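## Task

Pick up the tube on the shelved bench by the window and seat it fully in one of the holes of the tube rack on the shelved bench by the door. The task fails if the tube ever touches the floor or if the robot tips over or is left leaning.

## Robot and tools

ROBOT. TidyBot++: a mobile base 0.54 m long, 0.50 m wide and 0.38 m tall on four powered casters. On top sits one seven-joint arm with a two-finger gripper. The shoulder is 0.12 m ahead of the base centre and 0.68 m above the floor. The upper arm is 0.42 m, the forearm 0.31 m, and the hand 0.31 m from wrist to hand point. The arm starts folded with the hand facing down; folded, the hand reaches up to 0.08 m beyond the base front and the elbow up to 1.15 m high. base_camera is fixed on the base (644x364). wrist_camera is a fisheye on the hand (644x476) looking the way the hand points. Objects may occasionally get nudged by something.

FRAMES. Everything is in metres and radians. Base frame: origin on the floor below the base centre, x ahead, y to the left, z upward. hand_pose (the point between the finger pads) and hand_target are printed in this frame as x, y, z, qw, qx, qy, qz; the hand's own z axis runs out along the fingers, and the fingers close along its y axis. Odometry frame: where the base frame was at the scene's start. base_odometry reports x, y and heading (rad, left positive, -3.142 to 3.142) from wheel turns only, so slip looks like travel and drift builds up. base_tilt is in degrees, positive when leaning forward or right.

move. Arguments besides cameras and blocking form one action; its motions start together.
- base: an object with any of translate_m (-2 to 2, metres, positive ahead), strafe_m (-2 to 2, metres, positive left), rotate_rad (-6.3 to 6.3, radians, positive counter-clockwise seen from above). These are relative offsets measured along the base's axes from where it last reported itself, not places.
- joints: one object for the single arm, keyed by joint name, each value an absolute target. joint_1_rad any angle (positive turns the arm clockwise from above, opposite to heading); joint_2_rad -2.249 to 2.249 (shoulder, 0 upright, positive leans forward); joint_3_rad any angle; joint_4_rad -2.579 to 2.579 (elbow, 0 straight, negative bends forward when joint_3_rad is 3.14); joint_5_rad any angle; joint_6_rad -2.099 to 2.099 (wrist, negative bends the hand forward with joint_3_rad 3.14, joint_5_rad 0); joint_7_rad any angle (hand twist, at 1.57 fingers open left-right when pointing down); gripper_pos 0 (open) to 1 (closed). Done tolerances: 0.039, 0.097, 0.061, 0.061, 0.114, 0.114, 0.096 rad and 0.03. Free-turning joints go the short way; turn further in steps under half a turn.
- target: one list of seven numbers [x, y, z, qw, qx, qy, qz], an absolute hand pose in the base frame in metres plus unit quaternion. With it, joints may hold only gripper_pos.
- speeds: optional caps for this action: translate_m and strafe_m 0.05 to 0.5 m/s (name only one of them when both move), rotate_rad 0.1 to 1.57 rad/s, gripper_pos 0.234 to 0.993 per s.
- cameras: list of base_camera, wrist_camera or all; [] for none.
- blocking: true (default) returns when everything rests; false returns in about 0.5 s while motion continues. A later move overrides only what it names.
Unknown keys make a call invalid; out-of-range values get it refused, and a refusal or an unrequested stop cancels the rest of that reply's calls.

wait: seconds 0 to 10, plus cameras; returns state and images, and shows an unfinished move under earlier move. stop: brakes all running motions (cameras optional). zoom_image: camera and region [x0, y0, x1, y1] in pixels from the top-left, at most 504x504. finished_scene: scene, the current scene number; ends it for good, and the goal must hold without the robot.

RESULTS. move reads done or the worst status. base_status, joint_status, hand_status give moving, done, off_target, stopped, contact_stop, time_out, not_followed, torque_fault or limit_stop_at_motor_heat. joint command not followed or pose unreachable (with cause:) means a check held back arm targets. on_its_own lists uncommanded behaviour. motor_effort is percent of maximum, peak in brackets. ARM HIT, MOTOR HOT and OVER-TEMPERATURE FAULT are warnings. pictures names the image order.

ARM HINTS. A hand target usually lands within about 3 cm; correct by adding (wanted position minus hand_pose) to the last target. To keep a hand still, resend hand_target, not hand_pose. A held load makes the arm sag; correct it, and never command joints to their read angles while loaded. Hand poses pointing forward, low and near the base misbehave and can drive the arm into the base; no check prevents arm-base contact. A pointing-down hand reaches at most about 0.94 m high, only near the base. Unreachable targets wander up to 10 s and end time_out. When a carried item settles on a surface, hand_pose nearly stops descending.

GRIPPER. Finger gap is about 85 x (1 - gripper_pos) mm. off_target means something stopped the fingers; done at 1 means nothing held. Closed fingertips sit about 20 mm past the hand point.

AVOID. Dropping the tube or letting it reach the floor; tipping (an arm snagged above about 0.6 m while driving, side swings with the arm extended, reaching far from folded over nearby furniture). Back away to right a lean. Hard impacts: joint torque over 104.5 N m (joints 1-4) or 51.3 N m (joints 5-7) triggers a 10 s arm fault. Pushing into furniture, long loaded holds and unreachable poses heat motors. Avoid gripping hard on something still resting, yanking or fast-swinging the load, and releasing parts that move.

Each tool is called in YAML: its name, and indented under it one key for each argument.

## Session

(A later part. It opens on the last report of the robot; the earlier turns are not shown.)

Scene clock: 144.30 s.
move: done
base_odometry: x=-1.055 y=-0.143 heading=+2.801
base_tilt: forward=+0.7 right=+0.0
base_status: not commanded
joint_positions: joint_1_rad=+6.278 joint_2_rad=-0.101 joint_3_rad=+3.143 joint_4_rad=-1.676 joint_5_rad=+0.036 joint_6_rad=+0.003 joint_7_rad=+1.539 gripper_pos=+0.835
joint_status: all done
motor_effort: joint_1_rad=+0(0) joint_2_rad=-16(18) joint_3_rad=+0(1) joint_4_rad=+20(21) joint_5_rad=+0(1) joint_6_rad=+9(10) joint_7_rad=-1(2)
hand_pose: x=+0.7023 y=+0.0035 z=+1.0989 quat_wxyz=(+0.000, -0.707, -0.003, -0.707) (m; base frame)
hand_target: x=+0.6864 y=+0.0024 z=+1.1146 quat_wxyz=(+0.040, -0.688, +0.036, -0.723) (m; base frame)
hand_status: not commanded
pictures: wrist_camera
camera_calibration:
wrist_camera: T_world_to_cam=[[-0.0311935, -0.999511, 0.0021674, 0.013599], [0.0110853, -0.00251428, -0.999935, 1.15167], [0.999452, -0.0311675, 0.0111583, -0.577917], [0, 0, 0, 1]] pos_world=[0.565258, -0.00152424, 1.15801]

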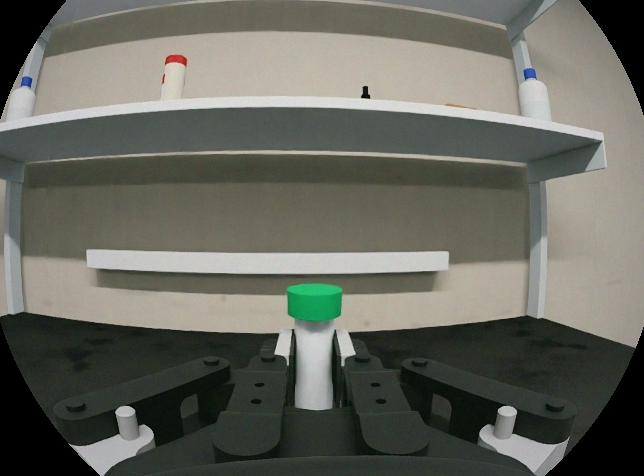

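move:
  joints: {"joint_2_rad": -0.08, "joint_4_rad": -1.752, "joint_6_rad": 0.097}
  cameras: []

move:
  joints: {"joint_2_rad": -0.075, "joint_4_rad": -1.7975, "joint_6_rad": 0.145}
  cameras: ["wrist_camera"]

Scene clock: 146.23 s.
move: done
base_odometry: x=-1.055 y=-0.143 heading=+2.801
base_tilt: forward=+0.7 right=+0.1
base_status: not commanded
joint_positions: joint_1_rad=+6.278 joint_2_rad=-0.091 joint_3_rad=+3.143 joint_4_rad=-1.721 joint_5_rad=+0.036 joint_6_rad=+0.056 joint_7_rad=+1.539 gripper_pos=+0.835
joint_status: all done
motor_effort: joint_1_rad=+0(0) joint_2_rad=-16(18) joint_3_rad=+0(1) joint_4_rad=+19(21) joint_5_rad=+0(1) joint_6_rad=+9(10) joint_7_rad=-2(2)
hand_pose: x=+0.7060 y=+0.0041 z=+1.0808 quat_wxyz=(+0.001, -0.709, -0.003, -0.706) (m; base frame)
hand_target: x=+0.7094 y=+0.0024 z=+1.0682 quat_wxyz=(+0.039, -0.708, +0.037, -0.705) (m; base frame)
hand_status: not commanded
pictures: none
No camera images: "cameras" was empty.

Scene clock: 146.93 s.
move: done
base_odometry: x=-1.055 y=-0.143 heading=+2.801
base_tilt: forward=+0.7 right=+0.1
base_status: not commanded
joint_positions: joint_1_rad=+6.278 joint_2_rad=-0.090 joint_3_rad=+3.143 joint_4_rad=-1.767 joint_5_rad=+0.036 joint_6_rad=+0.104 joint_7_rad=+1.539 gripper_pos=+0.835
joint_status: all done
motor_effort: joint_1_rad=+0(0) joint_2_rad=-16(17) joint_3_rad=-1(1) joint_4_rad=+18(21) joint_5_rad=+0(1) joint_6_rad=+8(10) joint_7_rad=-2(2)
hand_pose: x=+0.7049 y=+0.0046 z=+1.0671 quat_wxyz=(+0.001, -0.708, -0.004, -0.706) (m; base frame)
hand_target: x=+0.7095 y=+0.0024 z=+1.0518 quat_wxyz=(+0.039, -0.708, +0.038, -0.704) (m; base frame)
hand_status: not commanded
pictures: wrist_camera
camera_calibration:
wrist_camera: T_world_to_cam=[[-0.027608, -0.999617, 0.00188907, 0.0126529], [0.0102364, -0.0021724, -0.999945, 1.12045], [0.999566, -0.0275872, 0.0102925, -0.57932], [0, 0, 0, 1]] pos_world=[0.567949, -0.000899711, 1.12633]

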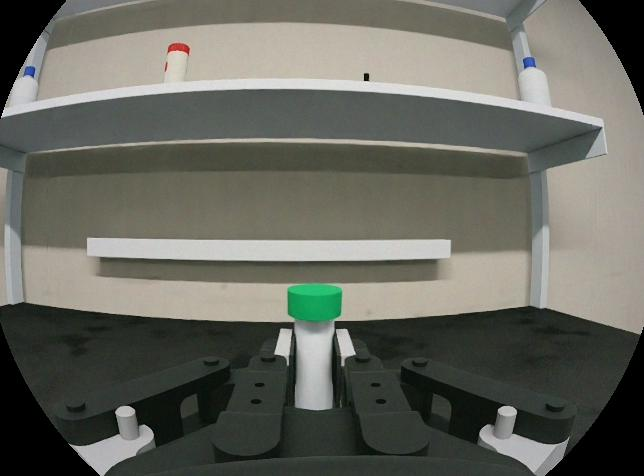

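move:
  joints: {"joint_2_rad": -0.075, "joint_4_rad": -1.842, "joint_6_rad": 0.192}
  cameras: ["wrist_camera"]

Scene clock: 147.97 s.
move: done
base_odometry: x=-1.055 y=-0.143 heading=+2.801
base_tilt: forward=+0.7 right=+0.1
base_status: not commanded
joint_positions: joint_1_rad=+6.278 joint_2_rad=-0.090 joint_3_rad=+3.143 joint_4_rad=-1.798 joint_5_rad=+0.036 joint_6_rad=+0.165 joint_7_rad=+1.539 gripper_pos=+0.835
joint_status: all done
motor_effort: joint_1_rad=+0(0) joint_2_rad=-14(16) joint_3_rad=+0(1) joint_4_rad=+17(19) joint_5_rad=-1(1) joint_6_rad=+7(9) joint_7_rad=-1(2)
hand_pose: x=+0.7036 y=+0.0053 z=+1.0666 quat_wxyz=(+0.002, -0.697, -0.004, -0.717) (m; base frame)
hand_target: x=+0.7071 y=+0.0024 z=+1.0388 quat_wxyz=(+0.039, -0.708, +0.037, -0.705) (m; base frame)
hand_status: not commanded
pictures: wrist_camera
camera_calibration:
wrist_camera: T_world_to_cam=[[-0.0255018, -0.999675, 0.000734485, 0.0130302], [0.039776, -0.00174883, -0.999207, 1.09832], [0.998883, -0.0254524, 0.0398077, -0.60899], [0, 0, 0, 1]] pos_world=[0.564955, -0.000553546, 1.12168]

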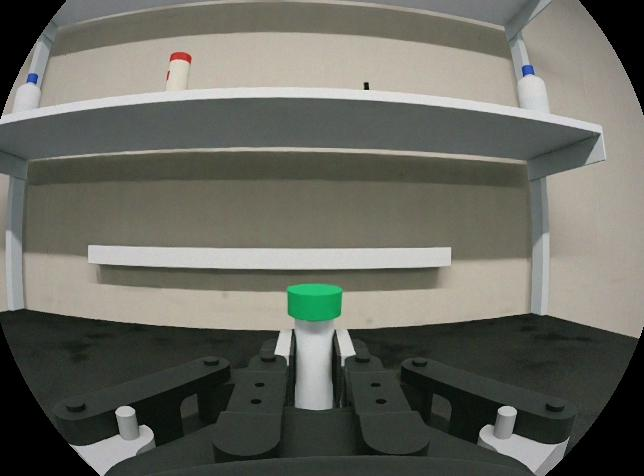

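move:
  joints: {"joint_2_rad": -0.058, "joint_4_rad": -1.685, "joint_6_rad": 0.03}
  cameras: []

Scene clock: 151.90 s.
move: done
base_odometry: x=-1.055 y=-0.143 heading=+2.801
base_tilt: forward=+0.7 right=+0.1
base_status: not commanded
joint_positions: joint_1_rad=+6.278 joint_2_rad=-0.080 joint_3_rad=+3.143 joint_4_rad=-1.720 joint_5_rad=+0.036 joint_6_rad=+0.075 joint_7_rad=+1.538 gripper_pos=+0.835
joint_status: all done
motor_effort: joint_1_rad=+0(0) joint_2_rad=-17(18) joint_3_rad=+0(1) joint_4_rad=+20(21) joint_5_rad=-1(1) joint_6_rad=+9(10) joint_7_rad=-1(2)
hand_pose: x=+0.7104 y=+0.0043 z=+1.0814 quat_wxyz=(+0.001, -0.705, -0.003, -0.709) (m; base frame)
hand_target: x=+0.7196 y=+0.0024 z=+1.0761 quat_wxyz=(+0.038, -0.715, +0.038, -0.697) (m; base frame)
hand_status: not commanded
pictures: none
No camera images: "cameras" was empty.

move:
  joints: {"joint_2_rad": -0.05, "joint_4_rad": -1.794, "joint_6_rad": 0.16}
  cameras: []

move:
  joints: {"joint_2_rad": -0.045, "joint_4_rad": -1.836, "joint_6_rad": 0.21}
  cameras: ["wrist_camera"]

Scene clock: 153.20 s.
move: done
base_odometry: x=-1.055 y=-0.143 heading=+2.801
base_tilt: forward=+0.7 right=+0.0
base_status: not commanded
joint_positions: joint_1_rad=+6.278 joint_2_rad=-0.073 joint_3_rad=+3.143 joint_4_rad=-1.767 joint_5_rad=+0.036 joint_6_rad=+0.126 joint_7_rad=+1.538 gripper_pos=+0.835
joint_status: all done
motor_effort: joint_1_rad=+0(0) joint_2_rad=-17(18) joint_3_rad=+0(1) joint_4_rad=+19(20) joint_5_rad=-1(1) joint_6_rad=+9(9) joint_7_rad=-1(2)
hand_pose: x=+0.7114 y=+0.0049 z=+1.0638 quat_wxyz=(+0.002, -0.706, -0.004, -0.708) (m; base frame)
hand_target: x=+0.7189 y=+0.0024 z=+1.0437 quat_wxyz=(+0.038, -0.711, +0.038, -0.701) (m; base frame)
hand_status: not commanded
pictures: none
No camera images: "cameras" was empty.

Scene clock: 153.93 s.
move: done
base_odometry: x=-1.055 y=-0.143 heading=+2.801
base_tilt: forward=+0.7 right=+0.1
base_status: not commanded
joint_positions: joint_1_rad=+6.278 joint_2_rad=-0.069 joint_3_rad=+3.143 joint_4_rad=-1.806 joint_5_rad=+0.036 joint_6_rad=+0.172 joint_7_rad=+1.538 gripper_pos=+0.835
joint_status: all done
motor_effort: joint_1_rad=+0(0) joint_2_rad=-17(18) joint_3_rad=+0(1) joint_4_rad=+20(20) joint_5_rad=+0(1) joint_6_rad=+9(9) joint_7_rad=-1(2)
hand_pose: x=+0.7113 y=+0.0054 z=+1.0513 quat_wxyz=(+0.003, -0.705, -0.004, -0.709) (m; base frame)
hand_target: x=+0.7181 y=+0.0024 z=+1.0303 quat_wxyz=(+0.038, -0.710, +0.038, -0.702) (m; base frame)
hand_status: not commanded
pictures: wrist_camera
camera_calibration:
wrist_camera: T_world_to_cam=[[-0.0252436, -0.999681, 0.00112984, 0.0127507], [0.0173805, -0.00156891, -0.999848, 1.09935], [0.99953, -0.0252201, 0.0174146, -0.593074], [0, 0, 0, 1]] pos_world=[0.57401, -0.000485961, 1.1095]

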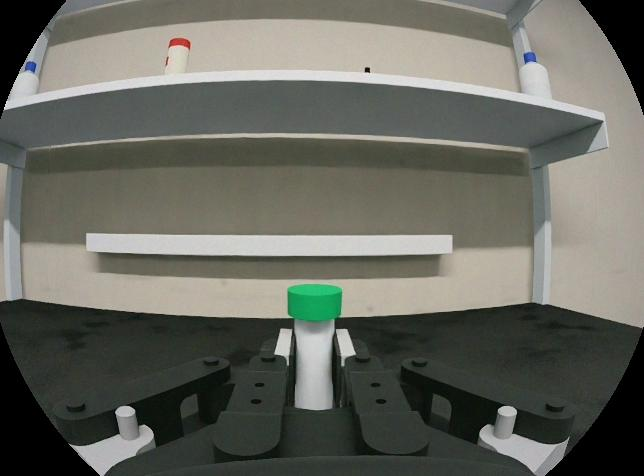

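move:
  joints: {"joint_2_rad": -0.037, "joint_4_rad": -1.864, "joint_6_rad": 0.241}
  cameras: []

move:
  joints: {"joint_2_rad": -0.032, "joint_4_rad": -1.892, "joint_6_rad": 0.275}
  cameras: []

Scene clock: 156.10 s.
move: done
base_odometry: x=-1.055 y=-0.143 heading=+2.801
base_tilt: forward=+0.7 right=+0.1
base_status: not commanded
joint_positions: joint_1_rad=+6.278 joint_2_rad=-0.062 joint_3_rad=+3.143 joint_4_rad=-1.832 joint_5_rad=+0.036 joint_6_rad=+0.203 joint_7_rad=+1.538 gripper_pos=+0.835
joint_status: all done
motor_effort: joint_1_rad=+0(0) joint_2_rad=-17(18) joint_3_rad=+0(1) joint_4_rad=+19(20) joint_5_rad=+0(1) joint_6_rad=+9(10) joint_7_rad=-1(2)
hand_pose: x=+0.7124 y=+0.0057 z=+1.0404 quat_wxyz=(+0.003, -0.706, -0.005, -0.708) (m; base frame)
hand_target: x=+0.7188 y=+0.0024 z=+1.0179 quat_wxyz=(+0.038, -0.711, +0.038, -0.701) (m; base frame)
hand_status: not commanded
pictures: none
No camera images: "cameras" was empty.

Scene clock: 156.80 s.
move: done
base_odometry: x=-1.055 y=-0.143 heading=+2.801
base_tilt: forward=+0.7 right=+0.0
base_status: not commanded
joint_positions: joint_1_rad=+6.278 joint_2_rad=-0.057 joint_3_rad=+3.143 joint_4_rad=-1.861 joint_5_rad=+0.036 joint_6_rad=+0.237 joint_7_rad=+1.538 gripper_pos=+0.835
joint_status: all done
motor_effort: joint_1_rad=+0(0) joint_2_rad=-17(18) joint_3_rad=+0(1) joint_4_rad=+19(20) joint_5_rad=-1(1) joint_6_rad=+9(10) joint_7_rad=-1(2)
hand_pose: x=+0.7122 y=+0.0061 z=+1.0305 quat_wxyz=(+0.004, -0.706, -0.005, -0.708) (m; base frame)
hand_target: x=+0.7181 y=+0.0024 z=+1.0083 quat_wxyz=(+0.038, -0.711, +0.038, -0.701) (m; base frame)
hand_status: not commanded
pictures: none
No camera images: "cameras" was empty.

move:
  joints: {"joint_2_rad": -0.026, "joint_4_rad": -1.92, "joint_6_rad": 0.308}
  cameras: []

move:
  joints: {"joint_2_rad": -0.019, "joint_4_rad": -1.947, "joint_6_rad": 0.342}
  cameras: ["wrist_camera"]

Scene clock: 157.73 s.
move: done
base_odometry: x=-1.055 y=-0.143 heading=+2.801
base_tilt: forward=+0.7 right=+0.1
base_status: not commanded
joint_positions: joint_1_rad=+6.278 joint_2_rad=-0.051 joint_3_rad=+3.143 joint_4_rad=-1.889 joint_5_rad=+0.036 joint_6_rad=+0.270 joint_7_rad=+1.538 gripper_pos=+0.835
joint_status: all done
motor_effort: joint_1_rad=+0(0) joint_2_rad=-18(18) joint_3_rad=+0(1) joint_4_rad=+19(20) joint_5_rad=+0(1) joint_6_rad=+9(10) joint_7_rad=-1(2)
hand_pose: x=+0.7121 y=+0.0065 z=+1.0200 quat_wxyz=(+0.004, -0.706, -0.005, -0.708) (m; base frame)
hand_target: x=+0.7174 y=+0.0024 z=+0.9979 quat_wxyz=(+0.038, -0.711, +0.038, -0.701) (m; base frame)
hand_status: not commanded
pictures: none
No camera images: "cameras" was empty.

Scene clock: 158.37 s.
move: done
base_odometry: x=-1.055 y=-0.143 heading=+2.801
base_tilt: forward=+0.7 right=+0.1
base_status: not commanded
joint_positions: joint_1_rad=+6.278 joint_2_rad=-0.047 joint_3_rad=+3.143 joint_4_rad=-1.915 joint_5_rad=+0.036 joint_6_rad=+0.305 joint_7_rad=+1.538 gripper_pos=+0.835
joint_status: all done
motor_effort: joint_1_rad=+0(0) joint_2_rad=-17(18) joint_3_rad=-1(1) joint_4_rad=+19(20) joint_5_rad=-1(1) joint_6_rad=+8(9) joint_7_rad=-1(2)
hand_pose: x=+0.7111 y=+0.0068 z=+1.0125 quat_wxyz=(+0.005, -0.704, -0.006, -0.710) (m; base frame)
hand_target: x=+0.7168 y=+0.0024 z=+0.9878 quat_wxyz=(+0.038, -0.711, +0.038, -0.701) (m; base frame)
hand_status: not commanded
pictures: wrist_camera
camera_calibration:
wrist_camera: T_world_to_cam=[[-0.0206323, -0.999787, -0.0000556762, 0.0121527], [0.0196818, -0.000350489, -0.999806, 1.05886], [0.999593, -0.0206294, 0.0196848, -0.59446], [0, 0, 0, 1]] pos_world=[0.573628, 0.000257915, 1.07036]

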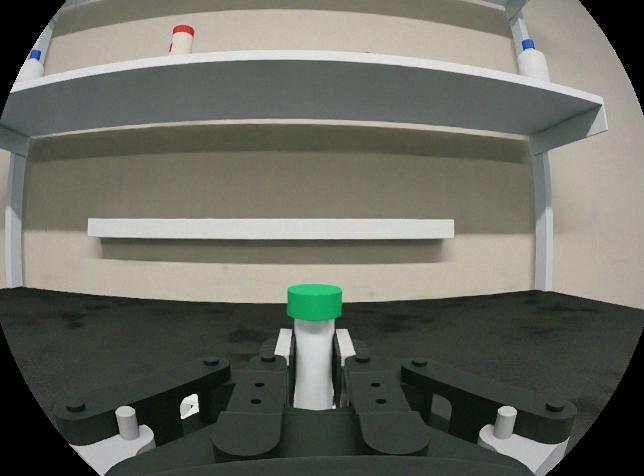

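move:
  joints: {"joint_2_rad": -0.013, "joint_4_rad": -1.962, "joint_6_rad": 0.359}
  cameras: []

Scene clock: 159.13 s.
move: done
base_odometry: x=-1.055 y=-0.143 heading=+2.801
base_tilt: forward=+0.7 right=+0.1
base_status: not commanded
joint_positions: joint_1_rad=+6.278 joint_2_rad=-0.046 joint_3_rad=+3.143 joint_4_rad=-1.925 joint_5_rad=+0.036 joint_6_rad=+0.327 joint_7_rad=+1.538 gripper_pos=+0.835
joint_status: all done
motor_effort: joint_1_rad=+0(0) joint_2_rad=-16(17) joint_3_rad=+0(1) joint_4_rad=+17(19) joint_5_rad=-1(1) joint_6_rad=+8(9) joint_7_rad=-1(2)
hand_pose: x=+0.7105 y=+0.0070 z=+1.0127 quat_wxyz=(+0.005, -0.700, -0.006, -0.714) (m; base frame)
hand_target: x=+0.7169 y=+0.0024 z=+0.9805 quat_wxyz=(+0.038, -0.713, +0.038, -0.699) (m; base frame)
hand_status: not commanded
pictures: none
No camera images: "cameras" was empty.

move:
  joints: {"joint_2_rad": -0.04, "joint_4_rad": -1.79, "joint_6_rad": 0.146}
  cameras: []

move:
  joints: {"joint_5_rad": -0.045, "joint_7_rad": 1.646}
  cameras: ["wrist_camera"]

Scene clock: 163.43 s.
move: done
base_odometry: x=-1.055 y=-0.143 heading=+2.801
base_tilt: forward=+0.8 right=+0.0
base_status: not commanded
joint_positions: joint_1_rad=+6.278 joint_2_rad=-0.046 joint_3_rad=+3.143 joint_4_rad=-1.824 joint_5_rad=+0.036 joint_6_rad=+0.195 joint_7_rad=+1.538 gripper_pos=+0.835
joint_status: all done
motor_effort: joint_1_rad=+0(0) joint_2_rad=-17(18) joint_3_rad=+0(1) joint_4_rad=+20(20) joint_5_rad=-1(1) joint_6_rad=+9(10) joint_7_rad=-1(2)
hand_pose: x=+0.7186 y=+0.0057 z=+1.0338 quat_wxyz=(+0.003, -0.711, -0.005, -0.703) (m; base frame)
hand_target: x=+0.7226 y=+0.0024 z=+1.0358 quat_wxyz=(+0.038, -0.718, +0.038, -0.694) (m; base frame)
hand_status: not commanded
pictures: none
No camera images: "cameras" was empty.

Scene clock: 164.17 s.
move: done
base_odometry: x=-1.055 y=-0.143 heading=+2.801
base_tilt: forward=+0.7 right=+0.0
base_status: not commanded
joint_positions: joint_1_rad=+6.278 joint_2_rad=-0.046 joint_3_rad=+3.143 joint_4_rad=-1.824 joint_5_rad=+0.002 joint_6_rad=+0.194 joint_7_rad=+1.643 gripper_pos=+0.835
joint_status: all done
motor_effort: joint_1_rad=+0(1) joint_2_rad=-18(18) joint_3_rad=+0(1) joint_4_rad=+19(20) joint_5_rad=-1(1) joint_6_rad=+9(9) joint_7_rad=-1(2)
hand_pose: x=+0.7186 y=+0.0037 z=+1.0336 quat_wxyz=(-0.025, -0.711, -0.028, -0.702) (m; base frame)
hand_target: x=+0.7226 y=+0.0004 z=+1.0358 quat_wxyz=(-0.012, -0.719, -0.009, -0.695) (m; base frame)
hand_status: not commanded
pictures: wrist_camera
camera_calibration:
wrist_camera: T_world_to_cam=[[-0.0299762, -0.99686, 0.073291, -0.0599624], [-0.00042498, -0.0733112, -0.997309, 1.09194], [0.999551, -0.0299267, 0.00177395, -0.583935], [0, 0, 0, 1]] pos_world=[0.58234, 0.00280233, 1.09444]

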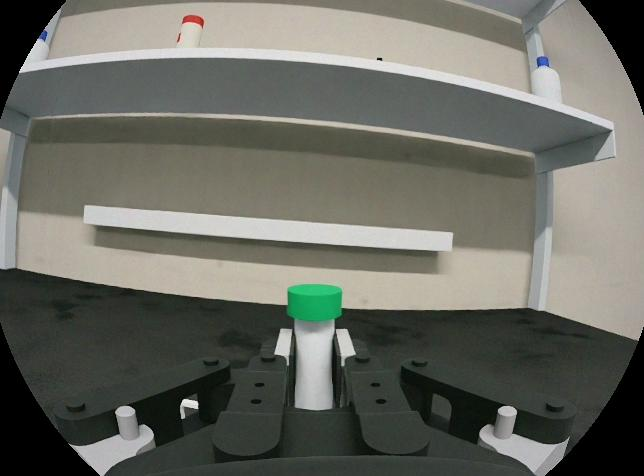

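move:
  joints: {"joint_7_rad": 1.493}
  cameras: []

move:
  joints: {"joint_2_rad": -0.008, "joint_4_rad": -1.903, "joint_6_rad": 0.31}
  cameras: []

Scene clock: 166.20 s.
move: done
base_odometry: x=-1.055 y=-0.143 heading=+2.801
base_tilt: forward=+0.7 right=+0.1
base_status: not commanded
joint_positions: joint_1_rad=+6.278 joint_2_rad=-0.046 joint_3_rad=+3.143 joint_4_rad=-1.824 joint_5_rad=+0.002 joint_6_rad=+0.194 joint_7_rad=+1.522 gripper_pos=+0.835
joint_status: all done
motor_effort: joint_1_rad=+0(0) joint_2_rad=-18(18) joint_3_rad=+0(1) joint_4_rad=+18(20) joint_5_rad=-1(1) joint_6_rad=+9(9) joint_7_rad=-1(2)
hand_pose: x=+0.7186 y=+0.0037 z=+1.0334 quat_wxyz=(+0.018, -0.712, +0.015, -0.702) (m; base frame)
hand_target: x=+0.7226 y=+0.0004 z=+1.0358 quat_wxyz=(+0.041, -0.717, +0.046, -0.694) (m; base frame)
hand_status: not commanded
pictures: none
No camera images: "cameras" was empty.

Scene clock: 167.17 s.
move: done
base_odometry: x=-1.055 y=-0.143 heading=+2.801
base_tilt: forward=+0.7 right=+0.1
base_status: not commanded
joint_positions: joint_1_rad=+6.278 joint_2_rad=-0.031 joint_3_rad=+3.143 joint_4_rad=-1.876 joint_5_rad=+0.002 joint_6_rad=+0.273 joint_7_rad=+1.522 gripper_pos=+0.835
joint_status: all done
motor_effort: joint_1_rad=+0(0) joint_2_rad=-18(20) joint_3_rad=+0(1) joint_4_rad=+18(20) joint_5_rad=-1(1) joint_6_rad=+9(10) joint_7_rad=-1(2)
hand_pose: x=+0.7199 y=+0.0037 z=+1.0172 quat_wxyz=(+0.018, -0.707, +0.015, -0.707) (m; base frame)
hand_target: x=+0.7248 y=-0.0018 z=+0.9979 quat_wxyz=(+0.038, -0.711, +0.047, -0.701) (m; base frame)
hand_status: not commanded
pictures: none
No camera images: "cameras" was empty.

move:
  joints: {"joint_7_rad": 1.571}
  cameras: []

move:
  joints: {"joint_2_rad": -0.002, "joint_4_rad": -1.93, "joint_6_rad": 0.344}
  cameras: ["wrist_camera"]

Scene clock: 168.13 s.
move: done
base_odometry: x=-1.055 y=-0.143 heading=+2.801
base_tilt: forward=+0.8 right=+0.1
base_status: not commanded
joint_positions: joint_1_rad=+6.278 joint_2_rad=-0.031 joint_3_rad=+3.143 joint_4_rad=-1.876 joint_5_rad=+0.002 joint_6_rad=+0.273 joint_7_rad=+1.561 gripper_pos=+0.835
joint_status: all done
motor_effort: joint_1_rad=+0(0) joint_2_rad=-18(18) joint_3_rad=+0(1) joint_4_rad=+18(20) joint_5_rad=-1(1) joint_6_rad=+9(9) joint_7_rad=-1(2)
hand_pose: x=+0.7199 y=+0.0037 z=+1.0172 quat_wxyz=(+0.004, -0.707, +0.001, -0.707) (m; base frame)
hand_target: x=+0.7248 y=-0.0018 z=+0.9979 quat_wxyz=(+0.011, -0.712, +0.019, -0.702) (m; base frame)
hand_status: not commanded
pictures: none
No camera images: "cameras" was empty.

Scene clock: 168.77 s.
move: done
base_odometry: x=-1.055 y=-0.143 heading=+2.801
base_tilt: forward=+0.7 right=+0.0
base_status: not commanded
joint_positions: joint_1_rad=+6.278 joint_2_rad=-0.029 joint_3_rad=+3.143 joint_4_rad=-1.899 joint_5_rad=+0.002 joint_6_rad=+0.308 joint_7_rad=+1.561 gripper_pos=+0.835
joint_status: all done
motor_effort: joint_1_rad=+0(1) joint_2_rad=-17(18) joint_3_rad=+0(1) joint_4_rad=+19(19) joint_5_rad=-1(1) joint_6_rad=+9(9) joint_7_rad=-1(2)
hand_pose: x=+0.7183 y=+0.0037 z=+1.0128 quat_wxyz=(+0.004, -0.704, +0.001, -0.710) (m; base frame)
hand_target: x=+0.7239 y=-0.0023 z=+0.9885 quat_wxyz=(+0.010, -0.712, +0.020, -0.702) (m; base frame)
hand_status: not commanded
pictures: wrist_camera
camera_calibration:
wrist_camera: T_world_to_cam=[[-0.030576, -0.99949, -0.0092152, 0.025633], [0.0212057, 0.00856878, -0.999738, 1.05789], [0.999307, -0.0307634, 0.0209329, -0.602829], [0, 0, 0, 1]] pos_world=[0.580762, -0.00198996, 1.07047]

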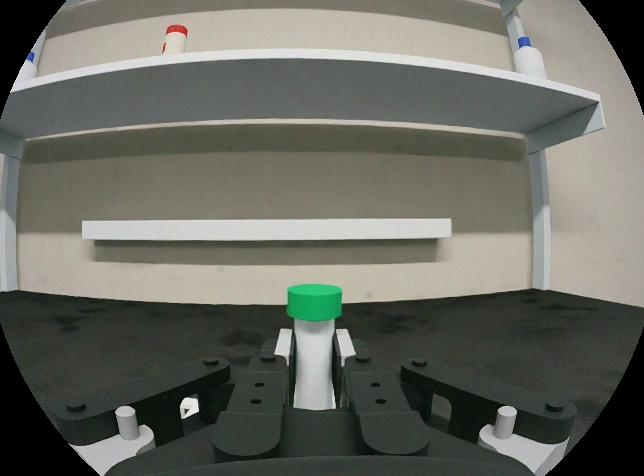

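move:
  joints: {"joint_2_rad": 0.006, "joint_4_rad": -1.956, "joint_6_rad": 0.378}
  cameras: []

Scene clock: 170.13 s.
move: done
base_odometry: x=-1.055 y=-0.143 heading=+2.801
base_tilt: forward=+0.8 right=+0.1
base_status: not commanded
joint_positions: joint_1_rad=+6.278 joint_2_rad=-0.028 joint_3_rad=+3.143 joint_4_rad=-1.918 joint_5_rad=+0.002 joint_6_rad=+0.348 joint_7_rad=+1.561 gripper_pos=+0.835
joint_status: all done
motor_effort: joint_1_rad=+0(1) joint_2_rad=-16(17) joint_3_rad=+0(1) joint_4_rad=+18(19) joint_5_rad=-1(1) joint_6_rad=+8(9) joint_7_rad=-1(2)
hand_pose: x=+0.7168 y=+0.0037 z=+1.0130 quat_wxyz=(+0.004, -0.697, +0.001, -0.717) (m; base frame)
hand_target: x=+0.7234 y=-0.0028 z=+0.9785 quat_wxyz=(+0.009, -0.712, +0.020, -0.702) (m; base frame)
hand_status: not commanded
pictures: none
No camera images: "cameras" was empty.

move:
  joints: {"joint_2_rad": -0.028, "joint_4_rad": -1.9, "joint_6_rad": 0.33}
  cameras: []

move:
  joints: {"gripper_pos": 0.55}
  speeds: {"gripper_pos": 0.234}
  cameras: ["wrist_camera"]

Scene clock: 171.60 s.
move: done
base_odometry: x=-1.055 y=-0.143 heading=+2.801
base_tilt: forward=+0.8 right=+0.1
base_status: not commanded
joint_positions: joint_1_rad=+6.278 joint_2_rad=-0.028 joint_3_rad=+3.143 joint_4_rad=-1.915 joint_5_rad=+0.002 joint_6_rad=+0.344 joint_7_rad=+1.561 gripper_pos=+0.835
joint_status: all done
motor_effort: joint_1_rad=+0(1) joint_2_rad=-17(18) joint_3_rad=+0(1) joint_4_rad=+19(19) joint_5_rad=+0(1) joint_6_rad=+8(9) joint_7_rad=-2(2)
hand_pose: x=+0.7171 y=+0.0037 z=+1.0136 quat_wxyz=(+0.004, -0.697, +0.001, -0.717) (m; base frame)
hand_target: x=+0.7186 y=-0.0021 z=+1.0180 quat_wxyz=(+0.011, -0.697, +0.019, -0.717) (m; base frame)
hand_status: not commanded
pictures: none
No camera images: "cameras" was empty.

Scene clock: 173.20 s.
move: done
base_odometry: x=-1.055 y=-0.143 heading=+2.801
base_tilt: forward=+0.7 right=+0.1
base_status: not commanded
joint_positions: joint_1_rad=+6.278 joint_2_rad=-0.028 joint_3_rad=+3.143 joint_4_rad=-1.915 joint_5_rad=+0.002 joint_6_rad=+0.344 joint_7_rad=+1.561 gripper_pos=+0.551
joint_status: all done
motor_effort: joint_1_rad=+0(0) joint_2_rad=-18(18) joint_3_rad=+0(1) joint_4_rad=+19(20) joint_5_rad=+0(1) joint_6_rad=+9(9) joint_7_rad=-1(2)
hand_pose: x=+0.7171 y=+0.0037 z=+1.0136 quat_wxyz=(+0.004, -0.697, +0.001, -0.717) (m; base frame)
hand_target: x=+0.7186 y=-0.0021 z=+1.0180 quat_wxyz=(+0.011, -0.697, +0.019, -0.717) (m; base frame)
hand_status: not commanded
pictures: wrist_camera
camera_calibration:
wrist_camera: T_world_to_cam=[[-0.0303227, -0.999491, -0.00988127, 0.0261123], [0.0400796, 0.00866204, -0.999159, 1.04451], [0.998736, -0.0306932, 0.0397965, -0.620271], [0, 0, 0, 1]] pos_world=[0.578416, -0.0019867, 1.06858]

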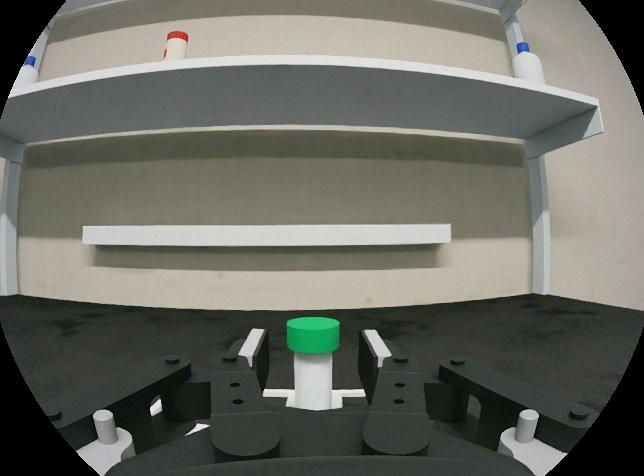

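move:
  joints: {"joint_2_rad": -0.085, "joint_4_rad": -1.757, "joint_6_rad": 0.13}
  cameras: ["wrist_camera"]

zoom_image:
  camera: "wrist_camera"
  region: [220, 280, 410, 430]

Scene clock: 176.23 s.
move: done
base_odometry: x=-1.055 y=-0.143 heading=+2.801
base_tilt: forward=+0.7 right=+0.0
base_status: not commanded
joint_positions: joint_1_rad=+6.278 joint_2_rad=-0.055 joint_3_rad=+3.143 joint_4_rad=-1.790 joint_5_rad=+0.002 joint_6_rad=+0.180 joint_7_rad=+1.561 gripper_pos=+0.551
joint_status: all done
motor_effort: joint_1_rad=+0(0) joint_2_rad=-17(20) joint_3_rad=+0(1) joint_4_rad=+19(20) joint_5_rad=+0(1) joint_6_rad=+9(10) joint_7_rad=-1(2)
hand_pose: x=+0.7171 y=+0.0036 z=+1.0556 quat_wxyz=(+0.004, -0.701, +0.001, -0.713) (m; base frame)
hand_target: x=+0.7072 y=+0.0006 z=+1.0782 quat_wxyz=(+0.014, -0.697, +0.017, -0.717) (m; base frame)
hand_status: not commanded
pictures: wrist_camera
camera_calibration:
wrist_camera: T_world_to_cam=[[-0.0307802, -0.999482, -0.00940663, 0.0262388], [0.0277636, 0.00855252, -0.999578, 1.09579], [0.999141, -0.0310284, 0.0274859, -0.609281], [0, 0, 0, 1]] pos_world=[0.579142, -0.00205154, 1.11232]

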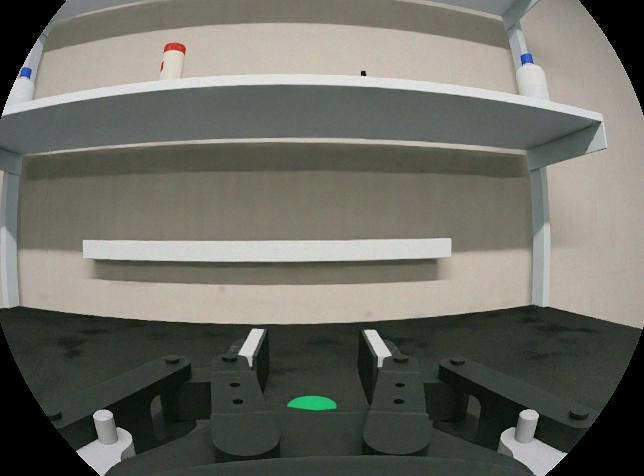

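Scaled by 2.653.

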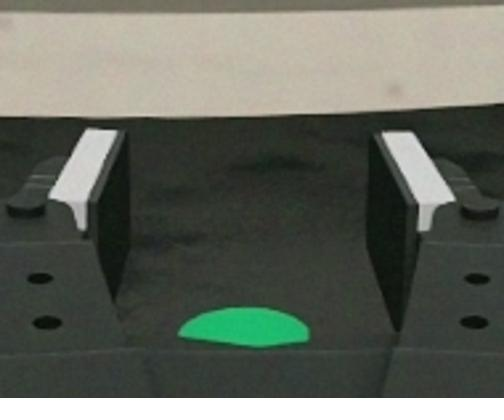

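move:
  base: {"translate_m": -0.25}
  cameras: ["wrist_camera"]

move:
  joints: {"joint_2_rad": -0.05, "joint_4_rad": -1.0, "joint_6_rad": -1.19}
  cameras: ["wrist_camera"]

zoom_image:
  camera: "wrist_camera"
  region: [200, 120, 420, 290]

Scene clock: 179.23 s.
move: done
base_odometry: x=-0.819 y=-0.226 heading=+2.801
base_tilt: forward=+0.8 right=+0.1
base_status: done
joint_positions: joint_1_rad=+6.278 joint_2_rad=-0.069 joint_3_rad=+3.143 joint_4_rad=-1.790 joint_5_rad=+0.002 joint_6_rad=+0.176 joint_7_rad=+1.561 gripper_pos=+0.551
joint_status: not commanded
motor_effort: joint_1_rad=+0(1) joint_2_rad=-17(21) joint_3_rad=+0(1) joint_4_rad=+19(20) joint_5_rad=+0(1) joint_6_rad=+9(9) joint_7_rad=-2(2)
hand_pose: x=+0.7122 y=+0.0037 z=+1.0625 quat_wxyz=(+0.004, -0.698, +0.001, -0.716) (m; base frame)
hand_target: x=+0.7072 y=+0.0006 z=+1.0782 quat_wxyz=(+0.014, -0.697, +0.017, -0.717) (m; base frame)
hand_status: not commanded
pictures: wrist_camera
camera_calibration:
wrist_camera: T_world_to_cam=[[-0.0305775, -0.999485, -0.00974691, 0.0264169], [0.0374986, 0.00859751, -0.99926, 1.09556], [0.998829, -0.0309204, 0.0372164, -0.614689], [0, 0, 0, 1]] pos_world=[0.573695, -0.00202223, 1.11788]

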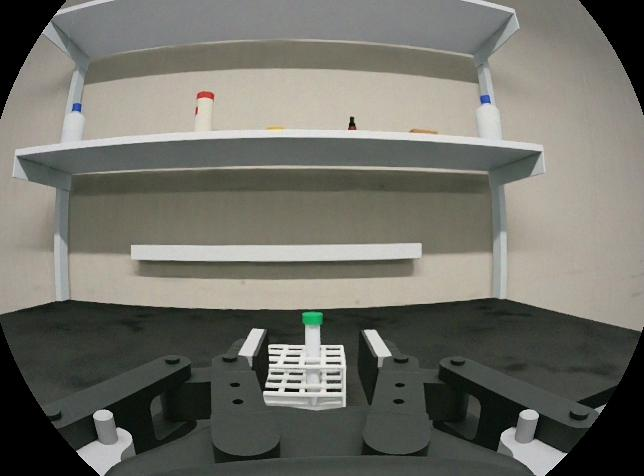

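Scene clock: 181.70 s.
move: done
base_odometry: x=-0.819 y=-0.226 heading=+2.801
base_tilt: forward=+0.7 right=+0.0
base_status: not commanded
joint_positions: joint_1_rad=+6.278 joint_2_rad=-0.068 joint_3_rad=+3.143 joint_4_rad=-1.035 joint_5_rad=+0.002 joint_6_rad=-1.140 joint_7_rad=+1.561 gripper_pos=+0.551
joint_status: all done
motor_effort: joint_1_rad=+0(0) joint_2_rad=-14(18) joint_3_rad=+0(1) joint_4_rad=+16(20) joint_5_rad=-1(1) joint_6_rad=+8(10) joint_7_rad=-1(2)
hand_pose: x=+0.6166 y=+0.0026 z=+1.1211 quat_wxyz=(+0.002, -0.869, +0.003, -0.495) (m; base frame)
hand_target: x=+0.6157 y=+0.0153 z=+1.1174 quat_wxyz=(+0.023, -0.877, -0.004, -0.480) (m; base frame)
hand_status: not commanded
pictures: wrist_camera
camera_calibration:
wrist_camera: T_world_to_cam=[[-0.0330642, -0.999401, 0.0101757, 0.00217897], [-0.500496, 0.00774403, -0.865704, 1.33977], [0.865107, -0.0337167, -0.500453, 0.163809], [0, 0, 0, 1]] pos_world=[0.528908, -0.00267442, 1.2418]

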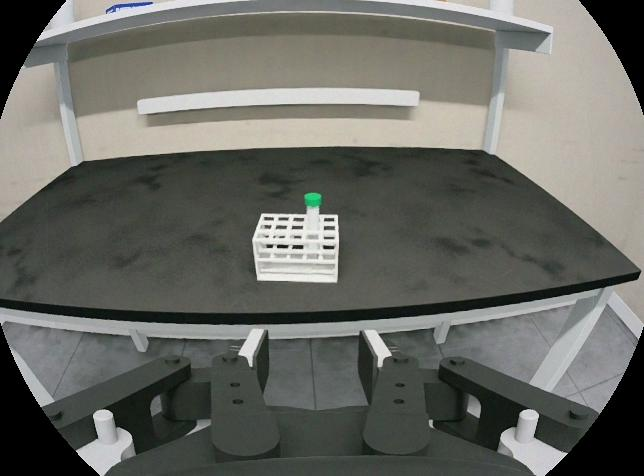

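Scaled by 2.291.

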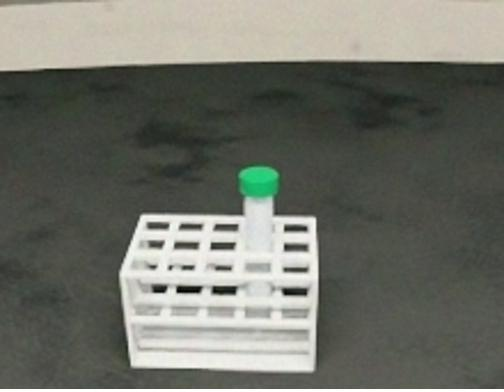

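zoom_image:
  camera: "wrist_camera"
  region: [245, 180, 350, 290]

Scaled by 4.582.

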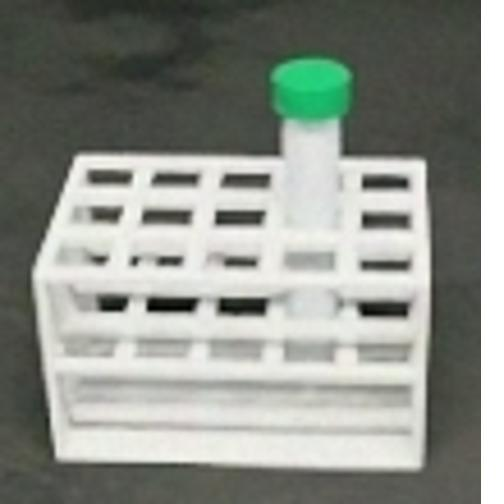

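zoom_image:
  camera: "wrist_camera"
  region: [0, 140, 110, 240]

zoom_image:
  camera: "wrist_camera"
  region: [470, 140, 644, 290]

Scaled by 4.582.

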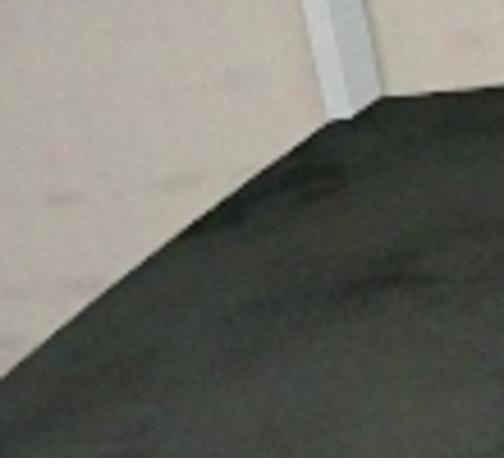

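Scaled by 2.897.

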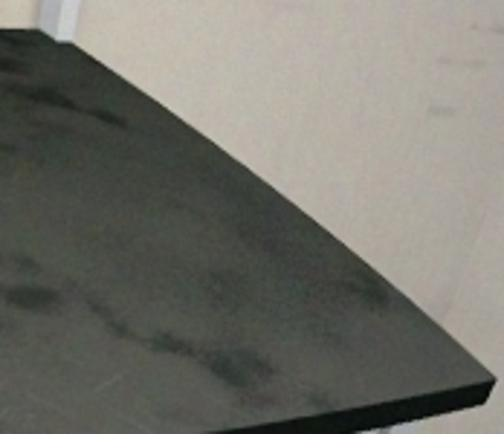

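move:
  base: {"translate_m": 0.25}
  joints: {"joint_2_rad": 0.022, "joint_4_rad": -0.769, "joint_6_rad": -1.74}
  cameras: ["wrist_camera"]

zoom_image:
  camera: "wrist_camera"
  region: [220, 130, 370, 290]

Scene clock: 194.43 s.
move: done
base_odometry: x=-1.055 y=-0.143 heading=+2.801
base_tilt: forward=+0.7 right=+0.1
base_status: done
joint_positions: joint_1_rad=+6.278 joint_2_rad=+0.016 joint_3_rad=+3.143 joint_4_rad=-0.802 joint_5_rad=+0.002 joint_6_rad=-1.695 joint_7_rad=+1.561 gripper_pos=+0.551
joint_status: all done
motor_effort: joint_1_rad=+0(1) joint_2_rad=-14(17) joint_3_rad=+0(1) joint_4_rad=+14(17) joint_5_rad=-1(1) joint_6_rad=+5(8) joint_7_rad=-1(2)
hand_pose: x=+0.5380 y=+0.0023 z=+1.0658 quat_wxyz=(+0.001, -0.951, +0.003, -0.309) (m; base frame)
hand_target: x=+0.5300 y=+0.0159 z=+1.0687 quat_wxyz=(+0.020, -0.954, -0.011, -0.300) (m; base frame)
hand_status: not commanded
pictures: wrist_camera
camera_calibration:
wrist_camera: T_world_to_cam=[[-0.0270258, -0.999361, 0.0233926, -0.01749], [-0.801697, 0.00769007, -0.597682, 1.12887], [0.59712, -0.0349066, -0.801392, 0.669012], [0, 0, 0, 1]] pos_world=[0.50506, -0.002807, 1.21126]

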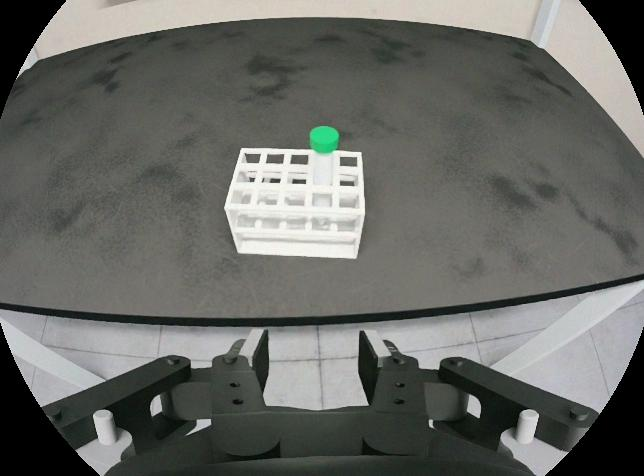

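Scaled by 3.150.

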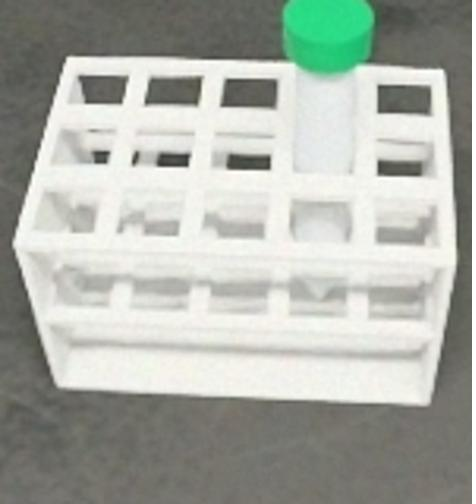

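move:

Scene clock: 196.30 s.
base_odometry: x=-1.055 y=-0.143 heading=+2.801
base_tilt: forward=+0.7 right=+0.1
base_status: done
joint_positions: joint_1_rad=+6.278 joint_2_rad=+0.016 joint_3_rad=+3.143 joint_4_rad=-0.802 joint_5_rad=+0.002 joint_6_rad=-1.696 joint_7_rad=+1.561 gripper_pos=+0.551
joint_status: all done
motor_effort: joint_1_rad=+0(1) joint_2_rad=-14(17) joint_3_rad=+0(1) joint_4_rad=+14(17) joint_5_rad=+0(1) joint_6_rad=+5(8) joint_7_rad=-1(2)
hand_pose: x=+0.5378 y=+0.0023 z=+1.0656 quat_wxyz=(+0.001, -0.951, +0.003, -0.309) (m; base frame)
hand_target: x=+0.5300 y=+0.0159 z=+1.0687 quat_wxyz=(+0.020, -0.954, -0.011, -0.300) (m; base frame)
hand_status: not commanded
pictures: base_camera, wrist_camera
camera_calibration:
wrist_camera: T_world_to_cam=[[-0.0270072, -0.999361, 0.0234177, -0.0175296], [-0.802206, 0.00768992, -0.596998, 1.12815], [0.596436, -0.034909, -0.801901, 0.669925], [0, 0, 0, 1]] pos_world=[0.504969, -0.0028074, 1.21113]

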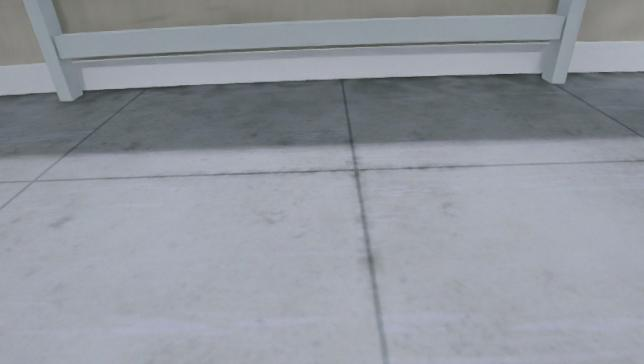

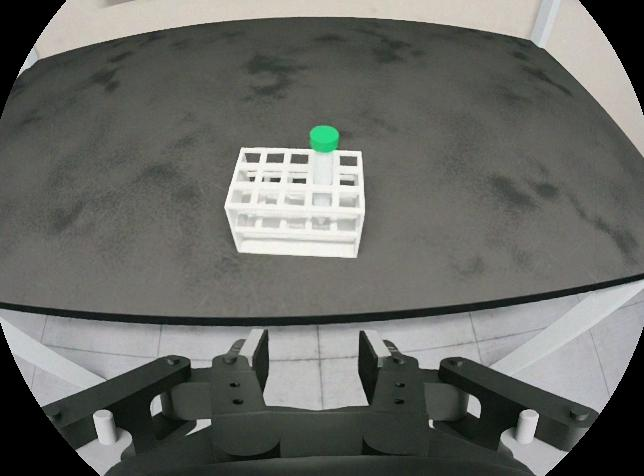

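zoom_image:
  camera: "wrist_camera"
  region: [220, 120, 380, 265]

Scaled by 3.150.

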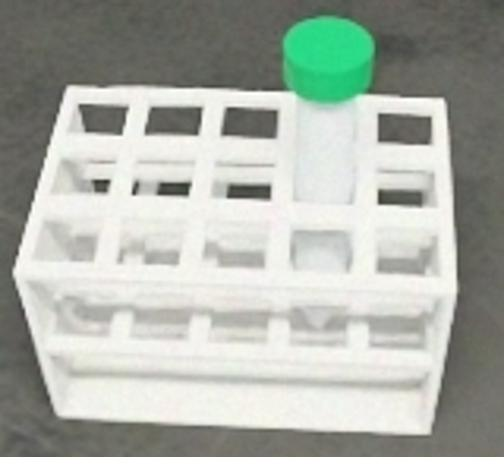

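finished_scene:
  scene: 1

The scene is finished: the task was done.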